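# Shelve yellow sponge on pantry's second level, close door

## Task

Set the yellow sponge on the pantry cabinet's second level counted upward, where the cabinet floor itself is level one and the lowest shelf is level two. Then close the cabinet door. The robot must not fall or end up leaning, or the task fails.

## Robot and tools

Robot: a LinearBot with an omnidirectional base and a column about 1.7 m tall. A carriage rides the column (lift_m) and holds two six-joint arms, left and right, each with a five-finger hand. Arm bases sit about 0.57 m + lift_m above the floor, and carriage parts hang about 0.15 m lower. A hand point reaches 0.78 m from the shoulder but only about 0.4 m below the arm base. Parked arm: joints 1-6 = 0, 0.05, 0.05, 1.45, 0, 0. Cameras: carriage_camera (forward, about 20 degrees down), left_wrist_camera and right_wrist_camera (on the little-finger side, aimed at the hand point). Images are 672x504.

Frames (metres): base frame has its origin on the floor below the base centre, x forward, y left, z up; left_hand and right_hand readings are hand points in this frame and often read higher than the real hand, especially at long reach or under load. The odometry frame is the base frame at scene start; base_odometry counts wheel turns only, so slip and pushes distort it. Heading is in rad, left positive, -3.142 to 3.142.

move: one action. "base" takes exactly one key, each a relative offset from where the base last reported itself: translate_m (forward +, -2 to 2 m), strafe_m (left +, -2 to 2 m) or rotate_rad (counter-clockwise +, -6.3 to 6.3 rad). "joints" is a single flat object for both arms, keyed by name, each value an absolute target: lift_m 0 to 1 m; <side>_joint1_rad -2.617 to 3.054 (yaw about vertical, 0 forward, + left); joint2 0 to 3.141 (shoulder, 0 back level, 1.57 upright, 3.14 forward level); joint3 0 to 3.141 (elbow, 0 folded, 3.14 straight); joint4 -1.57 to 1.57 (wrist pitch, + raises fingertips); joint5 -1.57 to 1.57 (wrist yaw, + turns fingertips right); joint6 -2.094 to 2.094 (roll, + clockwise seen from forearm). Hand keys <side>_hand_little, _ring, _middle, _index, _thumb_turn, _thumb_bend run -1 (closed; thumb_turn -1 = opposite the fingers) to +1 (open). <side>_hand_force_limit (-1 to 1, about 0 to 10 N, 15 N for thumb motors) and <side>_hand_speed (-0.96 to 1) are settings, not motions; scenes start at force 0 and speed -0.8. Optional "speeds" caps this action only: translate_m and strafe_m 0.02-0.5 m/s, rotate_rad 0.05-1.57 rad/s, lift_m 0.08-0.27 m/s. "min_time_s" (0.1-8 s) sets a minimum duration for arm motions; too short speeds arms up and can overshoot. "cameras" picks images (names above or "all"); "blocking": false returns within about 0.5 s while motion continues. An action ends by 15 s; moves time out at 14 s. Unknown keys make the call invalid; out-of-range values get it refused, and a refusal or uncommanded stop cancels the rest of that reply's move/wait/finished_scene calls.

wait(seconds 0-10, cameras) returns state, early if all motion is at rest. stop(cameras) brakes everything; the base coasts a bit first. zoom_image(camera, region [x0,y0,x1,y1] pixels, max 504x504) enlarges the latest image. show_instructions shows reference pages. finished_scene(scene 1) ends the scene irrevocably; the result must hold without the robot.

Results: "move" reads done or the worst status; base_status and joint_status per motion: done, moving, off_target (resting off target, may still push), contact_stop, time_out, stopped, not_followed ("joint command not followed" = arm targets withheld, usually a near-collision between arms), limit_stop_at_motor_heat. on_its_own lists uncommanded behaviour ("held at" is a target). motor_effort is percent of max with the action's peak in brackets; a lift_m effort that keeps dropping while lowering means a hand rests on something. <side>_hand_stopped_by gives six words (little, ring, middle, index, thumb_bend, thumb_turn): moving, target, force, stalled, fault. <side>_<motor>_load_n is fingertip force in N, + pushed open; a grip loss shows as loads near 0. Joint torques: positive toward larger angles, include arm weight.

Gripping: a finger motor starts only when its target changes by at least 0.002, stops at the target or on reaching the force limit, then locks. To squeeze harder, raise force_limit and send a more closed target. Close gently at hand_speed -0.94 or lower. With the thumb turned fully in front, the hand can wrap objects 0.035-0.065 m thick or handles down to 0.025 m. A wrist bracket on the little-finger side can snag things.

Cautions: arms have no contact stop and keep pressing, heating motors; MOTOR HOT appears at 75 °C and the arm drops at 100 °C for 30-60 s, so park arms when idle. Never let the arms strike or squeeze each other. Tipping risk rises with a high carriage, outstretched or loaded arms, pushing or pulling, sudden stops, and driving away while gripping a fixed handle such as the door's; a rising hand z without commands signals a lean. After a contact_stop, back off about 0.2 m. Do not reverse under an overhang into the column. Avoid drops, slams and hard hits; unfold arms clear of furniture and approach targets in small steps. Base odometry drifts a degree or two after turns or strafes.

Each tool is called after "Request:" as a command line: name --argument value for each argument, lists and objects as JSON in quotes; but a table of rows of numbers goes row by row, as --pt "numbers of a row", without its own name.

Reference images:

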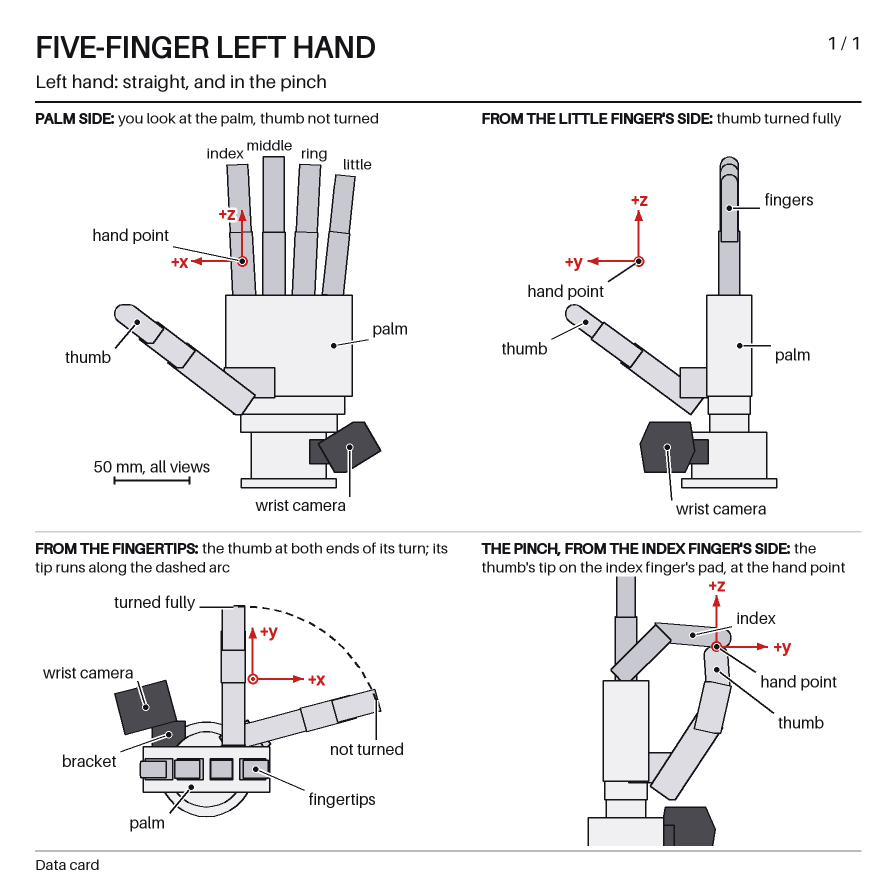

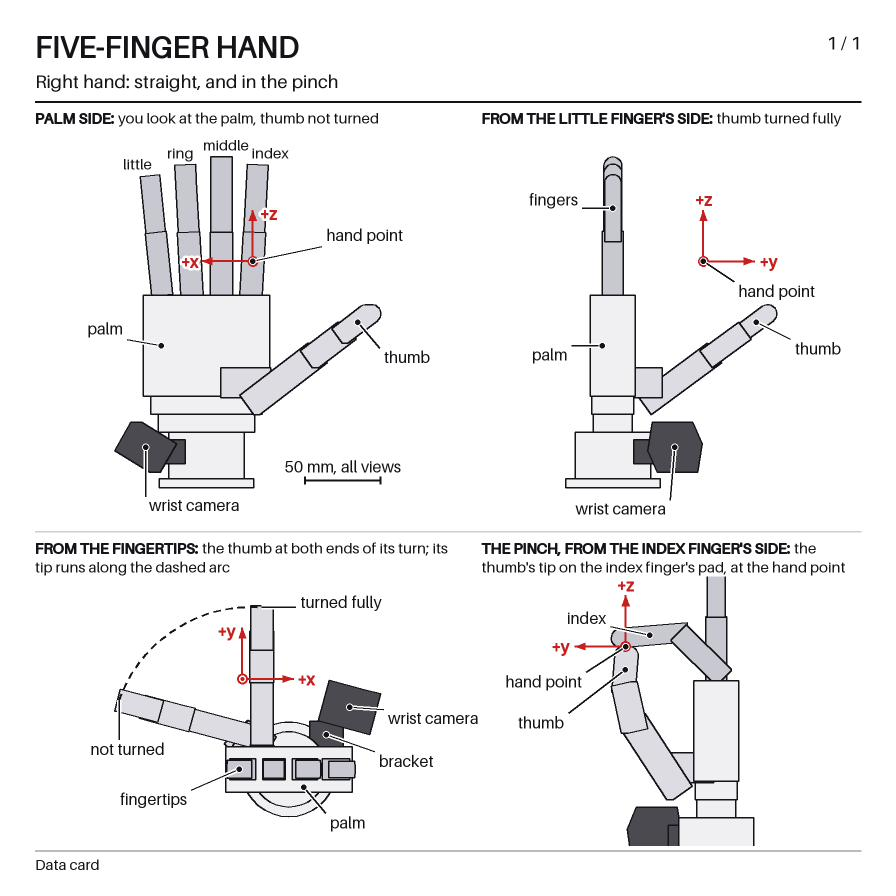

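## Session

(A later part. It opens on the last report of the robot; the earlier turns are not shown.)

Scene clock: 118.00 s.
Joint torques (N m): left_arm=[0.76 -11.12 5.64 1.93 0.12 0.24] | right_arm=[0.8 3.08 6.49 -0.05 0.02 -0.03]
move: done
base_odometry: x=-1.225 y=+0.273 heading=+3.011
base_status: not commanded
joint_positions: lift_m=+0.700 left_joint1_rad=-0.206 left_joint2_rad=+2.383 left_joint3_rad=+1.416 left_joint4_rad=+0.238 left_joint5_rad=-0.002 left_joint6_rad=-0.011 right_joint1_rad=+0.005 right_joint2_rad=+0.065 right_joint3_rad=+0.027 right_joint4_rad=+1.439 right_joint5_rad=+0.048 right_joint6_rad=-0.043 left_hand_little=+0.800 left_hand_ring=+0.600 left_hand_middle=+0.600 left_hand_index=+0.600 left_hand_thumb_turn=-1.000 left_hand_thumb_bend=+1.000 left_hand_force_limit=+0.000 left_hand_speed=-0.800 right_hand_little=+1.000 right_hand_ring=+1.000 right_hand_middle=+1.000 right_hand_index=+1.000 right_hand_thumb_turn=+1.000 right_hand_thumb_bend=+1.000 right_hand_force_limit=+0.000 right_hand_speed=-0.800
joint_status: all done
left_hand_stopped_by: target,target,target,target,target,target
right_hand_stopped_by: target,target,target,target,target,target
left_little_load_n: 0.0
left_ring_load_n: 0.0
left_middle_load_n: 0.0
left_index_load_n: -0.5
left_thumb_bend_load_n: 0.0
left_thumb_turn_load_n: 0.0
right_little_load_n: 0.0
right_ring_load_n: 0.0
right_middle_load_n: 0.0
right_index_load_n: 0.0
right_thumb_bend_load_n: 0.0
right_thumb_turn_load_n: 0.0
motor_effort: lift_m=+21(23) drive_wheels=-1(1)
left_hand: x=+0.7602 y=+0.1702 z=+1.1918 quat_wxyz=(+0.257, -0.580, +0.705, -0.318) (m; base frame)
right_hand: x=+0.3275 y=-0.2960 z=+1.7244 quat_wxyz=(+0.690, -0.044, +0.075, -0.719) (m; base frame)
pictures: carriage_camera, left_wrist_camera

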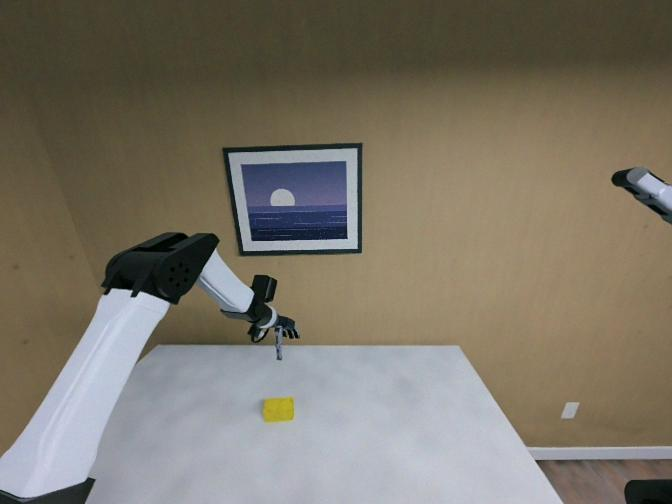

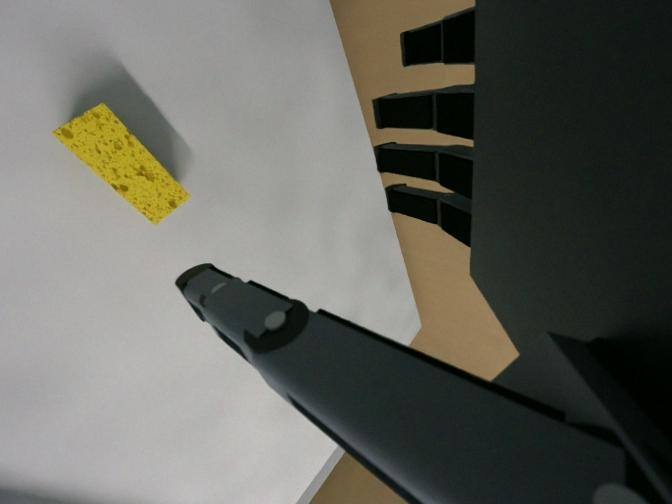

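Request:
move --joints '{"lift_m": 0.55, "left_joint1_rad": -0.19, "left_joint5_rad": -0.27}' --min_time_s 1 --cameras '["carriage_camera", "left_wrist_camera"]'

Request:
zoom_image --camera "carriage_camera" --region '[180, 280, 380, 480]'

Scene clock: 125.87 s.
Joint torques (N m): left_arm=[0.68 -12.29 6.32 1.77 -0.27 0.25] | right_arm=[0.77 3.15 6.53 -0.06 0.01 -0.04]
move: done
base_odometry: x=-1.225 y=+0.273 heading=+3.011
base_status: not commanded
joint_positions: lift_m=+0.550 left_joint1_rad=-0.196 left_joint2_rad=+2.396 left_joint3_rad=+1.408 left_joint4_rad=+0.249 left_joint5_rad=-0.257 left_joint6_rad=-0.011 right_joint1_rad=+0.005 right_joint2_rad=+0.065 right_joint3_rad=+0.027 right_joint4_rad=+1.439 right_joint5_rad=+0.048 right_joint6_rad=-0.043 left_hand_little=+0.800 left_hand_ring=+0.600 left_hand_middle=+0.600 left_hand_index=+0.600 left_hand_thumb_turn=-1.000 left_hand_thumb_bend=+1.000 left_hand_force_limit=+0.000 left_hand_speed=-0.800 right_hand_little=+1.000 right_hand_ring=+1.000 right_hand_middle=+1.000 right_hand_index=+1.000 right_hand_thumb_turn=+1.000 right_hand_thumb_bend=+1.000 right_hand_force_limit=+0.000 right_hand_speed=-0.800
joint_status: all done
left_hand_stopped_by: target,target,target,target,target,target
right_hand_stopped_by: target,target,target,target,target,target
left_little_load_n: 0.0
left_ring_load_n: 0.0
left_middle_load_n: 0.0
left_index_load_n: 0.0
left_thumb_bend_load_n: 0.0
left_thumb_turn_load_n: 0.0
right_little_load_n: 0.0
right_ring_load_n: 0.0
right_middle_load_n: 0.0
right_index_load_n: 0.0
right_thumb_bend_load_n: 0.0
right_thumb_turn_load_n: 0.0
motor_effort: lift_m=+22(25) drive_wheels=+4(4)
left_hand: x=+0.7691 y=+0.2254 z=+1.0324 quat_wxyz=(+0.343, -0.619, +0.665, -0.237) (m; base frame)
right_hand: x=+0.3275 y=-0.2960 z=+1.5742 quat_wxyz=(+0.690, -0.044, +0.075, -0.719) (m; base frame)
pictures: carriage_camera, left_wrist_camera

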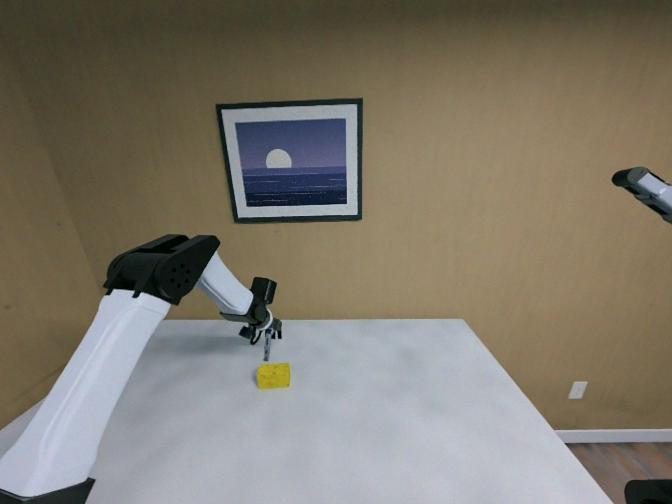

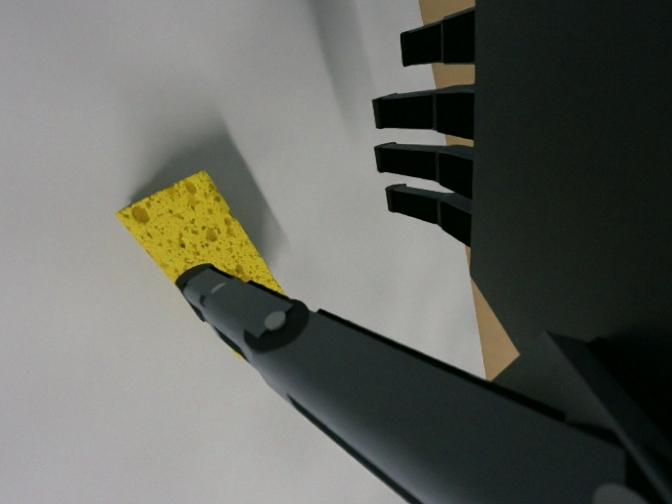

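Scaled by 2.520 from the camera's 672x504 image, which has a finer 960x720 frame.

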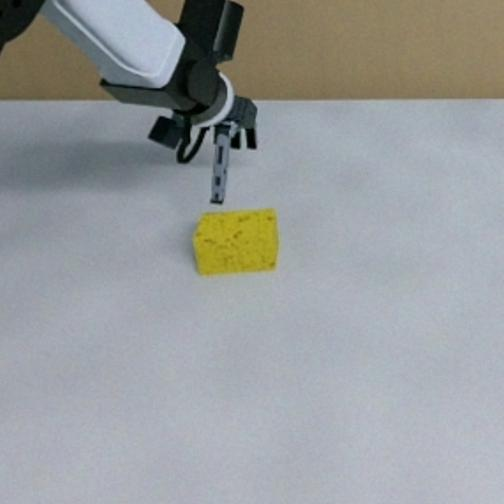

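Request:
move --joints '{"left_joint1_rad": -0.19, "left_joint2_rad": 2.55, "left_joint3_rad": 1.48, "left_joint4_rad": 0.33, "left_joint5_rad": -0.27}' --min_time_s 1.5 --cameras '["carriage_camera", "left_wrist_camera"]'

Request:
zoom_image --camera "carriage_camera" --region '[180, 280, 380, 480]'

Scene clock: 136.20 s.
Joint torques (N m): left_arm=[0.75 -11.23 9.02 1.86 -0.21 0.24] | right_arm=[0.76 3.12 6.54 -0.07 0.01 -0.04]
move: done
base_odometry: x=-1.225 y=+0.273 heading=+3.011
base_status: not commanded
joint_positions: lift_m=+0.550 left_joint1_rad=-0.196 left_joint2_rad=+2.533 left_joint3_rad=+1.455 left_joint4_rad=+0.319 left_joint5_rad=-0.259 left_joint6_rad=-0.011 right_joint1_rad=+0.005 right_joint2_rad=+0.065 right_joint3_rad=+0.027 right_joint4_rad=+1.439 right_joint5_rad=+0.048 right_joint6_rad=-0.043 left_hand_little=+0.800 left_hand_ring=+0.600 left_hand_middle=+0.600 left_hand_index=+0.600 left_hand_thumb_turn=-1.000 left_hand_thumb_bend=+1.000 left_hand_force_limit=+0.000 left_hand_speed=-0.800 right_hand_little=+1.000 right_hand_ring=+1.000 right_hand_middle=+1.000 right_hand_index=+1.000 right_hand_thumb_turn=+1.000 right_hand_thumb_bend=+1.000 right_hand_force_limit=+0.000 right_hand_speed=-0.800
joint_status: all done
left_hand_stopped_by: target,target,target,target,target,target
right_hand_stopped_by: target,target,target,target,target,target
left_little_load_n: 0.0
left_ring_load_n: 0.0
left_middle_load_n: 0.0
left_index_load_n: 0.0
left_thumb_bend_load_n: 0.0
left_thumb_turn_load_n: 0.0
right_little_load_n: 0.0
right_ring_load_n: 0.0
right_middle_load_n: -0.5
right_index_load_n: 0.0
right_thumb_bend_load_n: 0.0
right_thumb_turn_load_n: 0.0
motor_effort: lift_m=+22(24) drive_wheels=+4(4)
left_hand: x=+0.7711 y=+0.2254 z=+0.9855 quat_wxyz=(+0.339, -0.621, +0.668, -0.229) (m; base frame)
right_hand: x=+0.3275 y=-0.2960 z=+1.5742 quat_wxyz=(+0.690, -0.044, +0.075, -0.719) (m; base frame)
pictures: carriage_camera, left_wrist_camera

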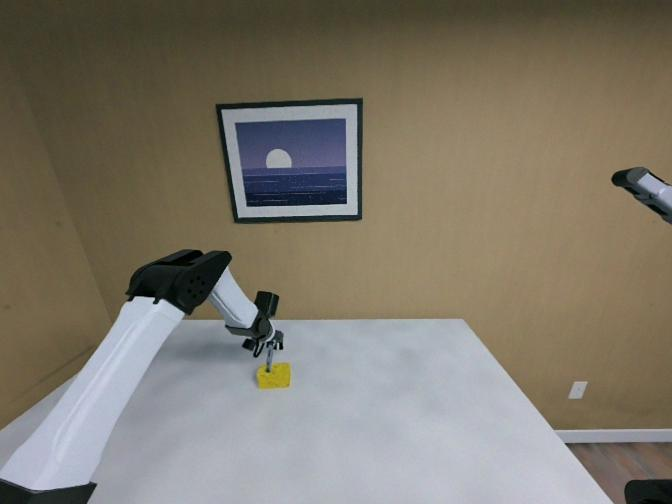

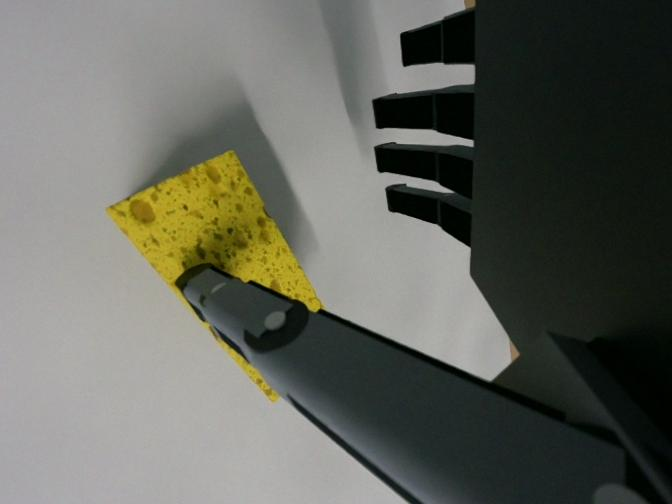

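Scaled by 2.520 from the camera's 672x504 image, which has a finer 960x720 frame.

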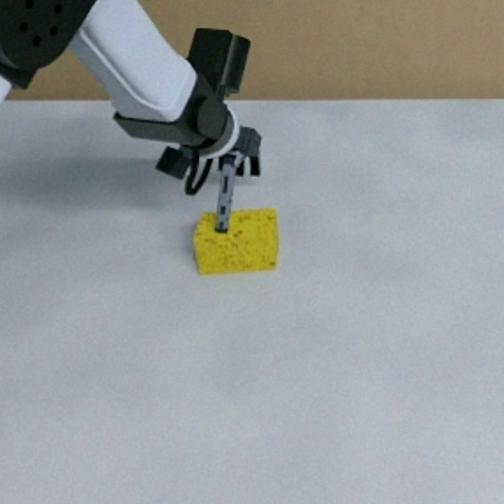

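Request:
move --joints '{"left_joint1_rad": -0.19, "left_joint2_rad": 2.7, "left_joint3_rad": 1.575, "left_joint4_rad": 0.38, "left_joint5_rad": -0.27, "lift_m": 0.52}' --min_time_s 1.5 --cameras '["carriage_camera", "left_wrist_camera"]'

Request:
zoom_image --camera "carriage_camera" --region '[210, 300, 330, 420]'

Scene clock: 141.93 s.
Joint torques (N m): left_arm=[0.61 -5.82 4.88 0.73 0.07 0.1] | right_arm=[0.77 3.17 6.5 -0.05 0.01 -0.05]
move: off_target
base_odometry: x=-1.225 y=+0.273 heading=+3.011
base_status: not commanded
joint_positions: lift_m=+0.520 left_joint1_rad=-0.196 left_joint2_rad=+2.618 left_joint3_rad=+1.599 left_joint4_rad=+0.511 left_joint5_rad=-0.282 left_joint6_rad=+0.002 right_joint1_rad=+0.005 right_joint2_rad=+0.065 right_joint3_rad=+0.027 right_joint4_rad=+1.439 right_joint5_rad=+0.048 right_joint6_rad=-0.043 left_hand_little=+0.800 left_hand_ring=+0.600 left_hand_middle=+0.600 left_hand_index=+0.600 left_hand_thumb_turn=-1.000 left_hand_thumb_bend=+1.000 left_hand_force_limit=+0.000 left_hand_speed=-0.800 right_hand_little=+1.000 right_hand_ring=+1.000 right_hand_middle=+1.000 right_hand_index=+1.000 right_hand_thumb_turn=+1.000 right_hand_thumb_bend=+1.000 right_hand_force_limit=+0.000 right_hand_speed=-0.800
joint_status: left_joint4_rad off_target (ended at +0.510, target +0.380); the others done
left_hand_stopped_by: target,target,target,target,target,target
right_hand_stopped_by: target,target,target,target,target,target
left_little_load_n: 0.0
left_ring_load_n: 0.0
left_middle_load_n: 0.0
left_index_load_n: 0.0
left_thumb_bend_load_n: 0.5
left_thumb_turn_load_n: -6.0
right_little_load_n: 0.0
right_ring_load_n: 0.0
right_middle_load_n: 0.0
right_index_load_n: 0.0
right_thumb_bend_load_n: 0.0
right_thumb_turn_load_n: 0.0
motor_effort: lift_m=+19(22) drive_wheels=+4(4)
left_hand: x=+0.8448 y=+0.2161 z=+0.9926 quat_wxyz=(+0.412, -0.596, +0.615, -0.310) (m; base frame)
right_hand: x=+0.3275 y=-0.2960 z=+1.5444 quat_wxyz=(+0.690, -0.044, +0.075, -0.719) (m; base frame)
pictures: carriage_camera, left_wrist_camera

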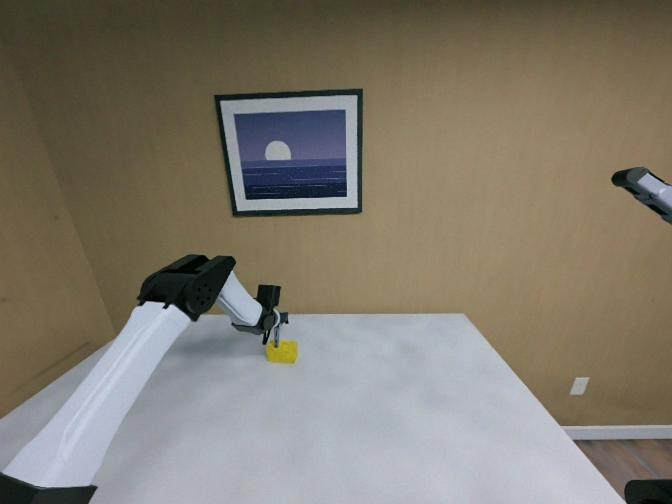

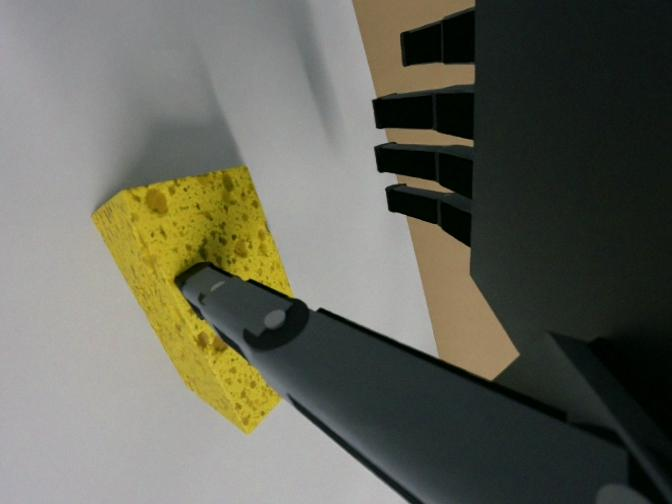

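Scaled by 4.200 from the camera's 672x504 image, which has a finer 960x720 frame.

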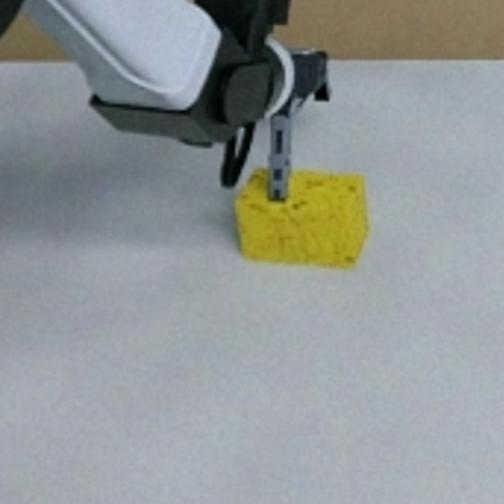

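Request:
move --joints '{"lift_m": 0.6}'

Request:
move --joints '{"left_joint1_rad": -0.19, "left_joint2_rad": 2.55, "left_joint3_rad": 1.48, "left_joint4_rad": 0.33, "left_joint5_rad": -0.27}' --min_time_s 1.5 --cameras '["carriage_camera", "left_wrist_camera"]'

Request:
zoom_image --camera "carriage_camera" --region '[210, 300, 330, 420]'

Scene clock: 146.00 s.
Joint torques (N m): left_arm=[0.69 -12.38 5.6 1.6 0.03 0.16] | right_arm=[0.72 3.14 6.54 -0.07 0.01 -0.05]
move: done
base_odometry: x=-1.225 y=+0.273 heading=+3.011
base_status: not commanded
joint_positions: lift_m=+0.600 left_joint1_rad=-0.196 left_joint2_rad=+2.686 left_joint3_rad=+1.585 left_joint4_rad=+0.398 left_joint5_rad=-0.281 left_joint6_rad=+0.002 right_joint1_rad=+0.005 right_joint2_rad=+0.065 right_joint3_rad=+0.027 right_joint4_rad=+1.439 right_joint5_rad=+0.048 right_joint6_rad=-0.043 left_hand_little=+0.800 left_hand_ring=+0.600 left_hand_middle=+0.600 left_hand_index=+0.600 left_hand_thumb_turn=-1.000 left_hand_thumb_bend=+1.000 left_hand_force_limit=+0.000 left_hand_speed=-0.800 right_hand_little=+1.000 right_hand_ring=+1.000 right_hand_middle=+1.000 right_hand_index=+1.000 right_hand_thumb_turn=+1.000 right_hand_thumb_bend=+1.000 right_hand_force_limit=+0.000 right_hand_speed=-0.800
joint_status: all done
left_hand_stopped_by: target,target,target,target,target,target
right_hand_stopped_by: target,target,target,target,target,target
left_little_load_n: 0.0
left_ring_load_n: 0.0
left_middle_load_n: 0.0
left_index_load_n: 0.0
left_thumb_bend_load_n: 0.0
left_thumb_turn_load_n: 0.0
right_little_load_n: -0.5
right_ring_load_n: 0.0
right_middle_load_n: 0.0
right_index_load_n: 0.0
right_thumb_bend_load_n: 0.0
right_thumb_turn_load_n: 0.0
on_its_own: left_joint4_rad moved -0.113 to your old target +0.380
motor_effort: lift_m=+21(27) drive_wheels=+4(4)
left_hand: x=+0.7995 y=+0.2249 z=+1.0062 quat_wxyz=(+0.363, -0.615, +0.658, -0.241) (m; base frame)
right_hand: x=+0.3275 y=-0.2960 z=+1.6244 quat_wxyz=(+0.690, -0.044, +0.075, -0.719) (m; base frame)
pictures: none

Scene clock: 147.80 s.
Joint torques (N m): left_arm=[0.51 -17.01 5.09 1.59 0.01 0.15] | right_arm=[0.73 3.08 6.52 -0.06 0.02 -0.05]
move: done
base_odometry: x=-1.225 y=+0.273 heading=+3.011
base_status: not commanded
joint_positions: lift_m=+0.600 left_joint1_rad=-0.196 left_joint2_rad=+2.585 left_joint3_rad=+1.495 left_joint4_rad=+0.348 left_joint5_rad=-0.281 left_joint6_rad=+0.002 right_joint1_rad=+0.005 right_joint2_rad=+0.065 right_joint3_rad=+0.027 right_joint4_rad=+1.439 right_joint5_rad=+0.048 right_joint6_rad=-0.043 left_hand_little=+0.800 left_hand_ring=+0.600 left_hand_middle=+0.600 left_hand_index=+0.600 left_hand_thumb_turn=-1.000 left_hand_thumb_bend=+1.000 left_hand_force_limit=+0.000 left_hand_speed=-0.800 right_hand_little=+1.000 right_hand_ring=+1.000 right_hand_middle=+1.000 right_hand_index=+1.000 right_hand_thumb_turn=+1.000 right_hand_thumb_bend=+1.000 right_hand_force_limit=+0.000 right_hand_speed=-0.800
joint_status: all done
left_hand_stopped_by: target,target,target,target,target,target
right_hand_stopped_by: target,target,target,target,target,target
left_little_load_n: 0.0
left_ring_load_n: 0.0
left_middle_load_n: 0.0
left_index_load_n: 0.0
left_thumb_bend_load_n: 0.0
left_thumb_turn_load_n: 0.0
right_little_load_n: 0.0
right_ring_load_n: 0.0
right_middle_load_n: 0.0
right_index_load_n: 0.0
right_thumb_bend_load_n: 0.0
right_thumb_turn_load_n: 0.0
motor_effort: lift_m=+20(22) drive_wheels=+4(4)
left_hand: x=+0.7803 y=+0.2287 z=+1.0248 quat_wxyz=(+0.352, -0.618, +0.665, -0.226) (m; base frame)
right_hand: x=+0.3275 y=-0.2960 z=+1.6244 quat_wxyz=(+0.690, -0.044, +0.075, -0.719) (m; base frame)
pictures: carriage_camera, left_wrist_camera

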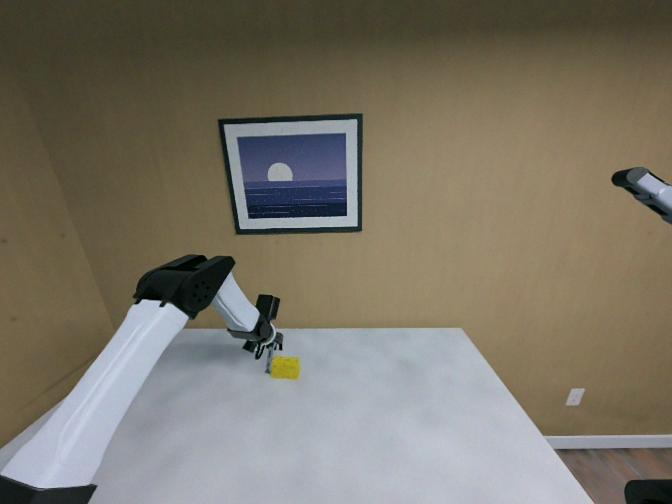

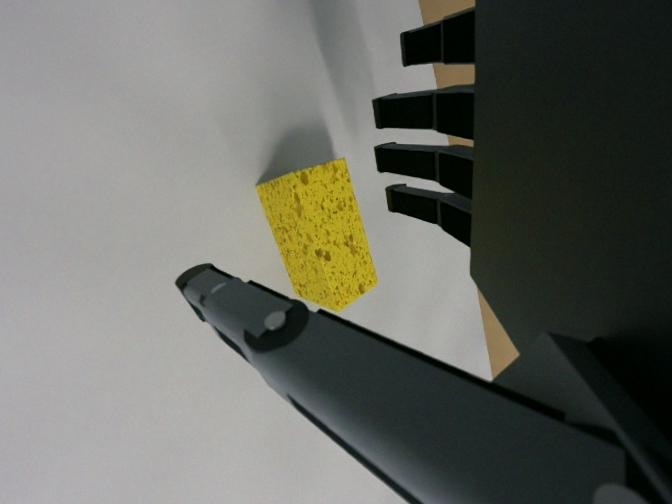

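Scaled by 4.200 from the camera's 672x504 image, which has a finer 960x720 frame.

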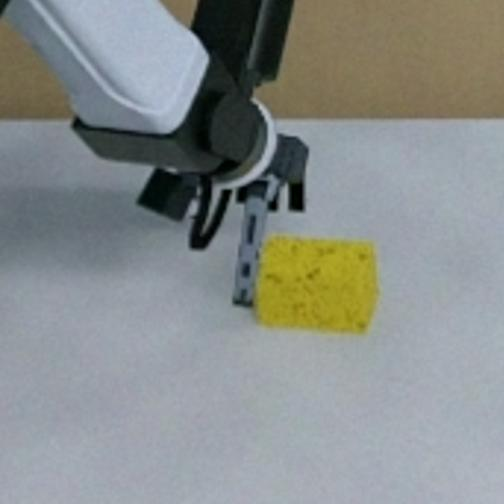

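Request:
zoom_image --camera "carriage_camera" --region '[250, 330, 310, 390]'

Scaled by 8.400 from the camera's 672x504 image, which has a finer 960x720 frame.

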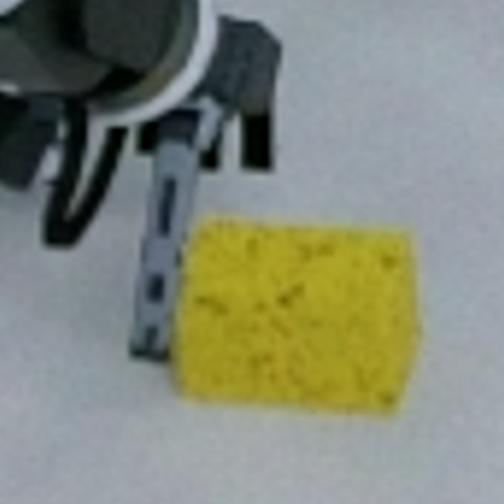

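Request:
move --joints '{"left_joint1_rad": -0.175, "left_joint2_rad": 2.69, "left_joint3_rad": 1.85, "left_joint4_rad": 0.11, "left_joint5_rad": -0.13}' --min_time_s 1.5 --cameras '["carriage_camera", "left_wrist_camera"]'

Request:
zoom_image --camera "carriage_camera" --region '[230, 310, 330, 410]'

Scene clock: 174.33 s.
Joint torques (N m): left_arm=[0.94 -12.82 10.41 1.63 0.11 0.14] | right_arm=[0.73 3.15 6.52 -0.06 0.01 -0.04]
move: done
base_odometry: x=-1.225 y=+0.273 heading=+3.011
base_status: not commanded
joint_positions: lift_m=+0.600 left_joint1_rad=-0.183 left_joint2_rad=+2.671 left_joint3_rad=+1.822 left_joint4_rad=+0.129 left_joint5_rad=-0.143 left_joint6_rad=+0.002 right_joint1_rad=+0.005 right_joint2_rad=+0.065 right_joint3_rad=+0.027 right_joint4_rad=+1.439 right_joint5_rad=+0.048 right_joint6_rad=-0.043 left_hand_little=+0.800 left_hand_ring=+0.600 left_hand_middle=+0.600 left_hand_index=+0.600 left_hand_thumb_turn=-1.000 left_hand_thumb_bend=+1.000 left_hand_force_limit=+0.000 left_hand_speed=-0.800 right_hand_little=+1.000 right_hand_ring=+1.000 right_hand_middle=+1.000 right_hand_index=+1.000 right_hand_thumb_turn=+1.000 right_hand_thumb_bend=+1.000 right_hand_force_limit=+0.000 right_hand_speed=-0.800
joint_status: all done
left_hand_stopped_by: target,target,target,target,target,target
right_hand_stopped_by: target,target,target,target,target,target
left_little_load_n: 0.0
left_ring_load_n: 0.0
left_middle_load_n: 0.0
left_index_load_n: 0.0
left_thumb_bend_load_n: 0.0
left_thumb_turn_load_n: 0.5
right_little_load_n: 0.0
right_ring_load_n: 0.0
right_middle_load_n: 0.0
right_index_load_n: 0.0
right_thumb_bend_load_n: 0.0
right_thumb_turn_load_n: 0.0
motor_effort: lift_m=+20(21) drive_wheels=+4(4)
left_hand: x=+0.8332 y=+0.1990 z=+1.0528 quat_wxyz=(+0.313, -0.603, +0.680, -0.274) (m; base frame)
right_hand: x=+0.3275 y=-0.2960 z=+1.6244 quat_wxyz=(+0.690, -0.044, +0.075, -0.719) (m; base frame)
pictures: carriage_camera, left_wrist_camera

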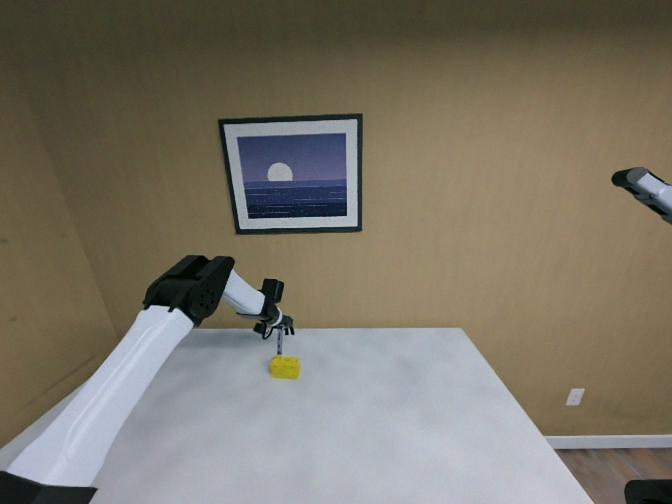

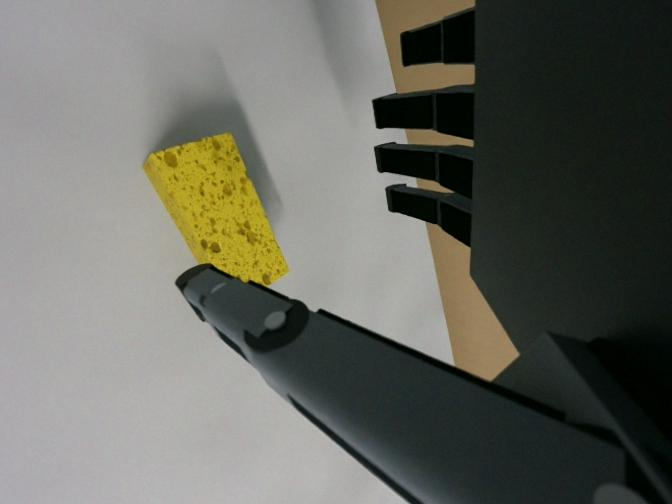

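Scaled by 5.040 from the camera's 672x504 image, which has a finer 960x720 frame.

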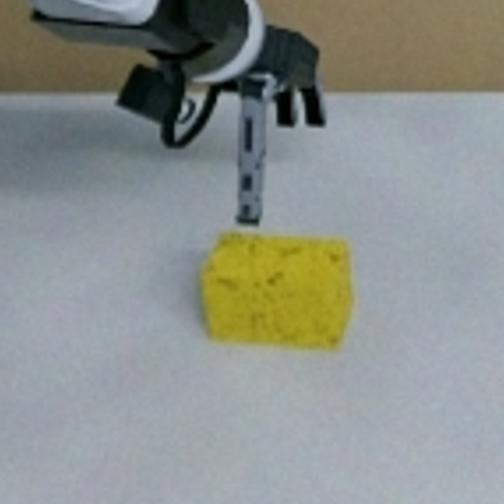

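Request:
move --joints '{"left_joint1_rad": -0.175, "left_joint2_rad": 2.8, "left_joint3_rad": 2.03, "left_joint4_rad": 0.05, "left_joint5_rad": -0.13, "lift_m": 0.55}' --min_time_s 1.5 --cameras '["carriage_camera", "left_wrist_camera"]'

Request:
zoom_image --camera "carriage_camera" --region '[230, 310, 330, 410]'

Scene clock: 181.90 s.
Joint torques (N m): left_arm=[0.77 -13.37 10.78 1.62 0.09 0.13] | right_arm=[0.73 3.14 6.53 -0.05 0.01 -0.05]
move: done
base_odometry: x=-1.225 y=+0.273 heading=+3.011
base_status: not commanded
joint_positions: lift_m=+0.550 left_joint1_rad=-0.183 left_joint2_rad=+2.780 left_joint3_rad=+2.001 left_joint4_rad=+0.068 left_joint5_rad=-0.140 left_joint6_rad=+0.002 right_joint1_rad=+0.005 right_joint2_rad=+0.065 right_joint3_rad=+0.027 right_joint4_rad=+1.439 right_joint5_rad=+0.048 right_joint6_rad=-0.043 left_hand_little=+0.800 left_hand_ring=+0.600 left_hand_middle=+0.600 left_hand_index=+0.600 left_hand_thumb_turn=-1.000 left_hand_thumb_bend=+1.000 left_hand_force_limit=+0.000 left_hand_speed=-0.800 right_hand_little=+1.000 right_hand_ring=+1.000 right_hand_middle=+1.000 right_hand_index=+1.000 right_hand_thumb_turn=+1.000 right_hand_thumb_bend=+1.000 right_hand_force_limit=+0.000 right_hand_speed=-0.800
joint_status: all done
left_hand_stopped_by: target,target,target,target,target,target
right_hand_stopped_by: target,target,target,target,target,target
left_little_load_n: 0.0
left_ring_load_n: 0.0
left_middle_load_n: 0.0
left_index_load_n: 0.0
left_thumb_bend_load_n: -0.5
left_thumb_turn_load_n: 0.0
right_little_load_n: 0.0
right_ring_load_n: 0.0
right_middle_load_n: 0.0
right_index_load_n: 0.0
right_thumb_bend_load_n: 0.0
right_thumb_turn_load_n: 0.0
motor_effort: lift_m=+21(25) drive_wheels=+4(4)
left_hand: x=+0.8558 y=+0.1944 z=+0.9926 quat_wxyz=(+0.315, -0.602, +0.679, -0.278) (m; base frame)
right_hand: x=+0.3275 y=-0.2960 z=+1.5742 quat_wxyz=(+0.690, -0.044, +0.075, -0.719) (m; base frame)
pictures: carriage_camera, left_wrist_camera

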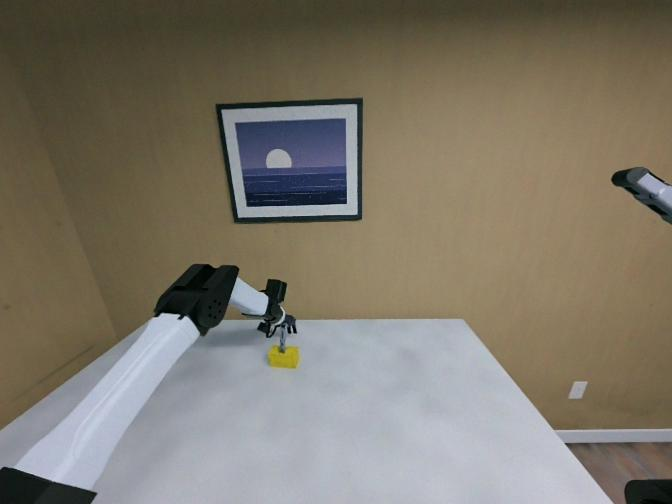

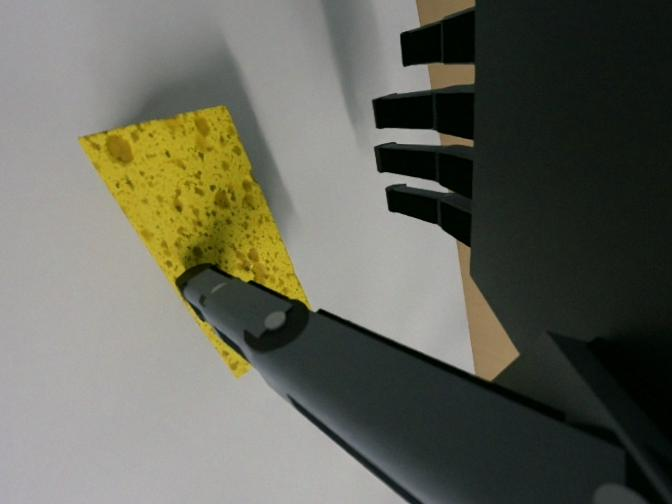

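Scaled by 5.040 from the camera's 672x504 image, which has a finer 960x720 frame.

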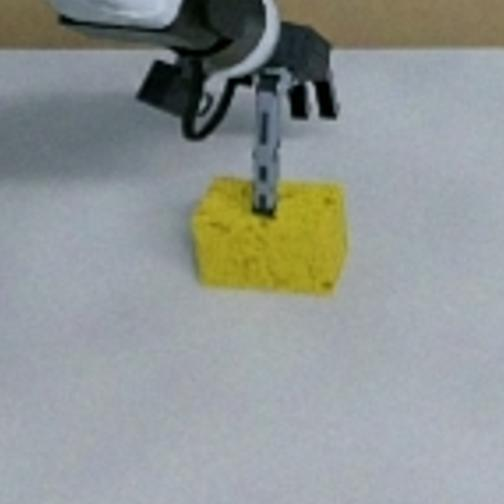

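Request:
move --joints '{"left_joint1_rad": -0.175, "left_joint2_rad": 2.77, "left_joint3_rad": 1.95, "left_joint4_rad": 0.09, "left_joint5_rad": -0.13}' --min_time_s 1

Request:
move --joints '{"lift_m": 0.52}' --speeds '{"lift_m": 0.08}' --cameras '["carriage_camera", "left_wrist_camera"]'

Request:
zoom_image --camera "carriage_camera" --region '[230, 290, 330, 390]'

Scene clock: 186.70 s.
Joint torques (N m): left_arm=[0.66 -16.2 5.41 1.77 0.06 0.12] | right_arm=[0.79 3.14 6.5 -0.05 0.03 -0.06]
move: done
base_odometry: x=-1.225 y=+0.273 heading=+3.011
base_status: not commanded
joint_positions: lift_m=+0.550 left_joint1_rad=-0.183 left_joint2_rad=+2.781 left_joint3_rad=+1.976 left_joint4_rad=+0.096 left_joint5_rad=-0.140 left_joint6_rad=+0.002 right_joint1_rad=+0.005 right_joint2_rad=+0.065 right_joint3_rad=+0.027 right_joint4_rad=+1.439 right_joint5_rad=+0.048 right_joint6_rad=-0.043 left_hand_little=+0.800 left_hand_ring=+0.600 left_hand_middle=+0.600 left_hand_index=+0.600 left_hand_thumb_turn=-1.000 left_hand_thumb_bend=+1.000 left_hand_force_limit=+0.000 left_hand_speed=-0.800 right_hand_little=+1.000 right_hand_ring=+1.000 right_hand_middle=+1.000 right_hand_index=+1.000 right_hand_thumb_turn=+1.000 right_hand_thumb_bend=+1.000 right_hand_force_limit=+0.000 right_hand_speed=-0.800
joint_status: all done
left_hand_stopped_by: target,target,target,target,target,target
right_hand_stopped_by: target,target,target,target,target,target
left_little_load_n: 0.0
left_ring_load_n: 0.0
left_middle_load_n: 0.0
left_index_load_n: 0.0
left_thumb_bend_load_n: 0.5
left_thumb_turn_load_n: -1.0
right_little_load_n: 0.0
right_ring_load_n: 0.0
right_middle_load_n: 0.0
right_index_load_n: 0.0
right_thumb_bend_load_n: 0.0
right_thumb_turn_load_n: 0.0
motor_effort: lift_m=+21(23) drive_wheels=+4(4)
left_hand: x=+0.8532 y=+0.1948 z=+0.9875 quat_wxyz=(+0.316, -0.602, +0.679, -0.279) (m; base frame)
right_hand: x=+0.3275 y=-0.2960 z=+1.5743 quat_wxyz=(+0.690, -0.044, +0.075, -0.719) (m; base frame)
pictures: none

Scene clock: 187.47 s.
Joint torques (N m): left_arm=[0.75 -12.68 5.67 1.37 0.1 0.13] | right_arm=[0.7 3.04 6.53 -0.06 0.02 -0.05]
move: done
base_odometry: x=-1.225 y=+0.273 heading=+3.011
base_status: not commanded
joint_positions: lift_m=+0.520 left_joint1_rad=-0.183 left_joint2_rad=+2.743 left_joint3_rad=+1.976 left_joint4_rad=+0.145 left_joint5_rad=-0.140 left_joint6_rad=+0.002 right_joint1_rad=+0.005 right_joint2_rad=+0.065 right_joint3_rad=+0.027 right_joint4_rad=+1.439 right_joint5_rad=+0.048 right_joint6_rad=-0.043 left_hand_little=+0.800 left_hand_ring=+0.600 left_hand_middle=+0.600 left_hand_index=+0.600 left_hand_thumb_turn=-1.000 left_hand_thumb_bend=+1.000 left_hand_force_limit=+0.000 left_hand_speed=-0.800 right_hand_little=+1.000 right_hand_ring=+1.000 right_hand_middle=+1.000 right_hand_index=+1.000 right_hand_thumb_turn=+1.000 right_hand_thumb_bend=+1.000 right_hand_force_limit=+0.000 right_hand_speed=-0.800
joint_status: all done
left_hand_stopped_by: target,target,target,target,target,target
right_hand_stopped_by: target,target,target,target,target,target
left_little_load_n: 0.0
left_ring_load_n: 0.0
left_middle_load_n: 0.0
left_index_load_n: 0.0
left_thumb_bend_load_n: 0.5
left_thumb_turn_load_n: -2.0
right_little_load_n: 0.0
right_ring_load_n: 0.0
right_middle_load_n: 0.0
right_index_load_n: 0.0
right_thumb_bend_load_n: 0.0
right_thumb_turn_load_n: 0.0
motor_effort: lift_m=+21(26) drive_wheels=+4(4)
left_hand: x=+0.8727 y=+0.1912 z=+0.9901 quat_wxyz=(+0.340, -0.592, +0.662, -0.310) (m; base frame)
right_hand: x=+0.3275 y=-0.2960 z=+1.5444 quat_wxyz=(+0.690, -0.044, +0.075, -0.719) (m; base frame)
pictures: carriage_camera, left_wrist_camera

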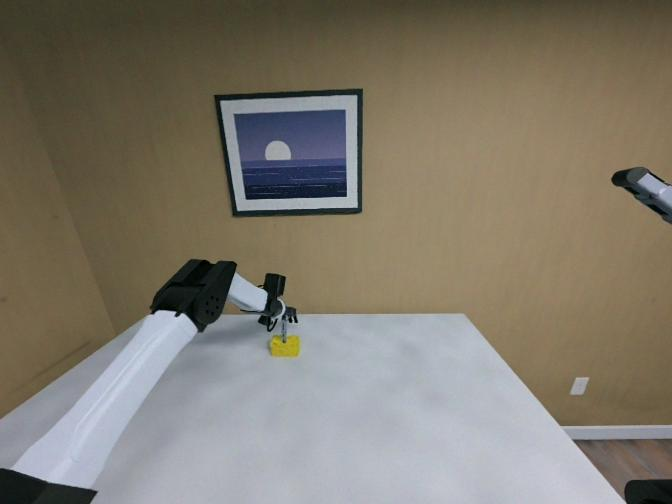

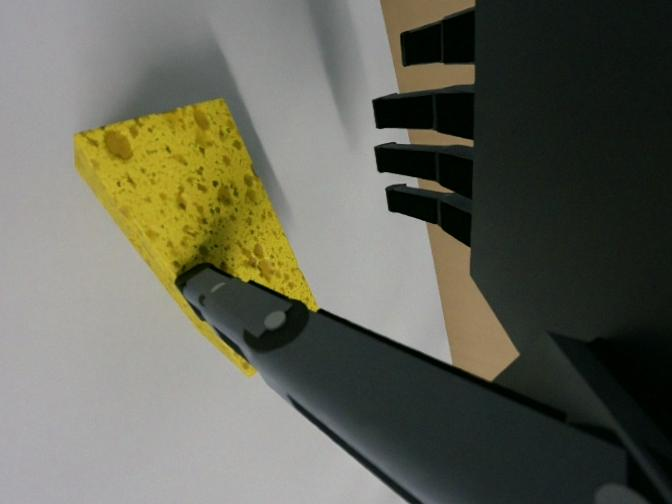

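Scaled by 5.040 from the camera's 672x504 image, which has a finer 960x720 frame.

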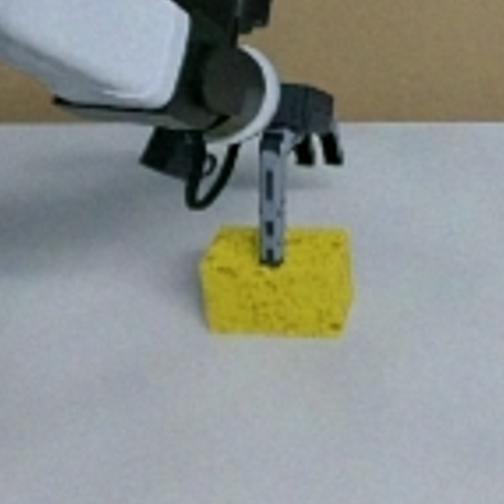

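Request:
move --joints '{"lift_m": 0.57}'

Request:
move --joints '{"left_joint1_rad": -0.175, "left_joint2_rad": 2.67, "left_joint3_rad": 1.75, "left_joint4_rad": 0.17, "left_joint5_rad": -0.13}' --min_time_s 1 --cameras '["carriage_camera", "left_wrist_camera"]'

Request:
zoom_image --camera "carriage_camera" --region '[230, 310, 330, 410]'

Scene clock: 190.67 s.
Joint torques (N m): left_arm=[0.76 -13.9 6.89 1.71 0.07 0.14] | right_arm=[0.75 3.15 6.56 -0.05 0 -0.06]
move: done
base_odometry: x=-1.225 y=+0.273 heading=+3.011
base_status: not commanded
joint_positions: lift_m=+0.570 left_joint1_rad=-0.183 left_joint2_rad=+2.760 left_joint3_rad=+1.961 left_joint4_rad=+0.104 left_joint5_rad=-0.140 left_joint6_rad=+0.002 right_joint1_rad=+0.005 right_joint2_rad=+0.065 right_joint3_rad=+0.027 right_joint4_rad=+1.439 right_joint5_rad=+0.048 right_joint6_rad=-0.043 left_hand_little=+0.800 left_hand_ring=+0.600 left_hand_middle=+0.600 left_hand_index=+0.600 left_hand_thumb_turn=-1.000 left_hand_thumb_bend=+1.000 left_hand_force_limit=+0.000 left_hand_speed=-0.800 right_hand_little=+1.000 right_hand_ring=+1.000 right_hand_middle=+1.000 right_hand_index=+1.000 right_hand_thumb_turn=+1.000 right_hand_thumb_bend=+1.000 right_hand_force_limit=+0.000 right_hand_speed=-0.800
joint_status: all done
left_hand_stopped_by: target,target,target,target,target,target
right_hand_stopped_by: target,target,target,target,target,target
left_little_load_n: 0.0
left_ring_load_n: 0.0
left_middle_load_n: 0.0
left_index_load_n: 0.0
left_thumb_bend_load_n: -0.5
left_thumb_turn_load_n: 0.0
right_little_load_n: 0.0
right_ring_load_n: 0.0
right_middle_load_n: 0.0
right_index_load_n: 0.0
right_thumb_bend_load_n: 0.0
right_thumb_turn_load_n: 0.0
motor_effort: lift_m=+20(25) drive_wheels=+4(4)
left_hand: x=+0.8549 y=+0.1945 z=+1.0163 quat_wxyz=(+0.319, -0.600, +0.676, -0.284) (m; base frame)
right_hand: x=+0.3275 y=-0.2960 z=+1.5944 quat_wxyz=(+0.690, -0.044, +0.075, -0.719) (m; base frame)
pictures: none

Scene clock: 191.97 s.
Joint torques (N m): left_arm=[0.77 -18.03 5.83 1.85 0.04 0.14] | right_arm=[0.72 3.12 6.52 -0.04 0.02 -0.05]
move: done
base_odometry: x=-1.225 y=+0.273 heading=+3.011
base_status: not commanded
joint_positions: lift_m=+0.570 left_joint1_rad=-0.183 left_joint2_rad=+2.705 left_joint3_rad=+1.765 left_joint4_rad=+0.159 left_joint5_rad=-0.140 left_joint6_rad=+0.002 right_joint1_rad=+0.005 right_joint2_rad=+0.065 right_joint3_rad=+0.027 right_joint4_rad=+1.439 right_joint5_rad=+0.048 right_joint6_rad=-0.043 left_hand_little=+0.800 left_hand_ring=+0.600 left_hand_middle=+0.600 left_hand_index=+0.600 left_hand_thumb_turn=-1.000 left_hand_thumb_bend=+1.000 left_hand_force_limit=+0.000 left_hand_speed=-0.800 right_hand_little=+1.000 right_hand_ring=+1.000 right_hand_middle=+1.000 right_hand_index=+1.000 right_hand_thumb_turn=+1.000 right_hand_thumb_bend=+1.000 right_hand_force_limit=+0.000 right_hand_speed=-0.800
joint_status: all done
left_hand_stopped_by: target,target,target,target,target,target
right_hand_stopped_by: target,target,target,target,target,target
left_little_load_n: 0.0
left_ring_load_n: 0.0
left_middle_load_n: 0.0
left_index_load_n: -0.5
left_thumb_bend_load_n: 0.0
left_thumb_turn_load_n: 0.0
right_little_load_n: 0.0
right_ring_load_n: 0.0
right_middle_load_n: 0.0
right_index_load_n: 0.0
right_thumb_bend_load_n: 0.0
right_thumb_turn_load_n: 0.0
motor_effort: lift_m=+20(22) drive_wheels=+4(4)
left_hand: x=+0.8097 y=+0.2029 z=+0.9874 quat_wxyz=(+0.295, -0.609, +0.691, -0.254) (m; base frame)
right_hand: x=+0.3275 y=-0.2960 z=+1.5944 quat_wxyz=(+0.690, -0.044, +0.075, -0.719) (m; base frame)
pictures: carriage_camera, left_wrist_camera

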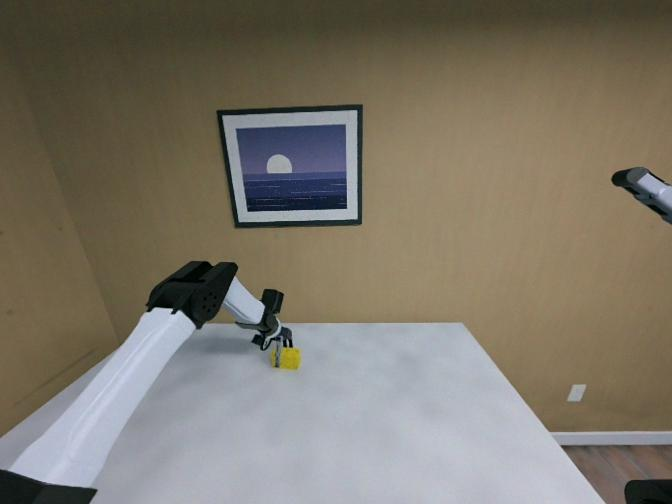

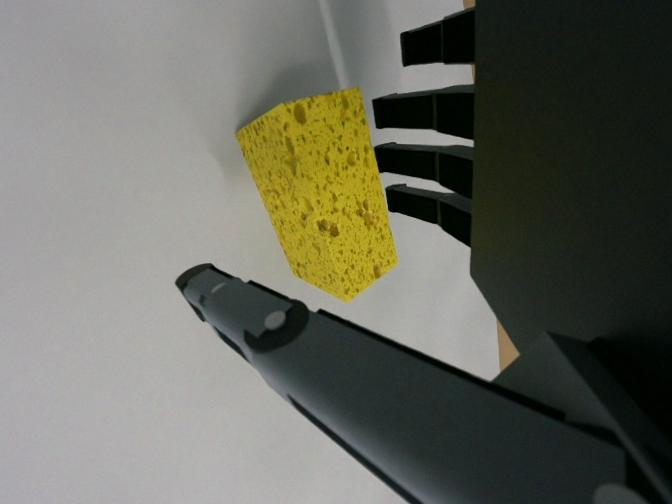

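Scaled by 5.040 from the camera's 672x504 image, which has a finer 960x720 frame.

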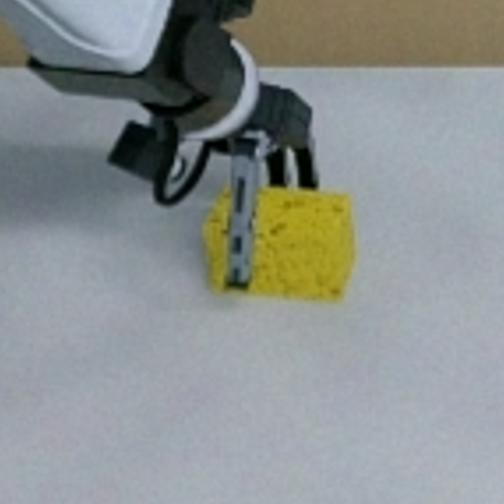

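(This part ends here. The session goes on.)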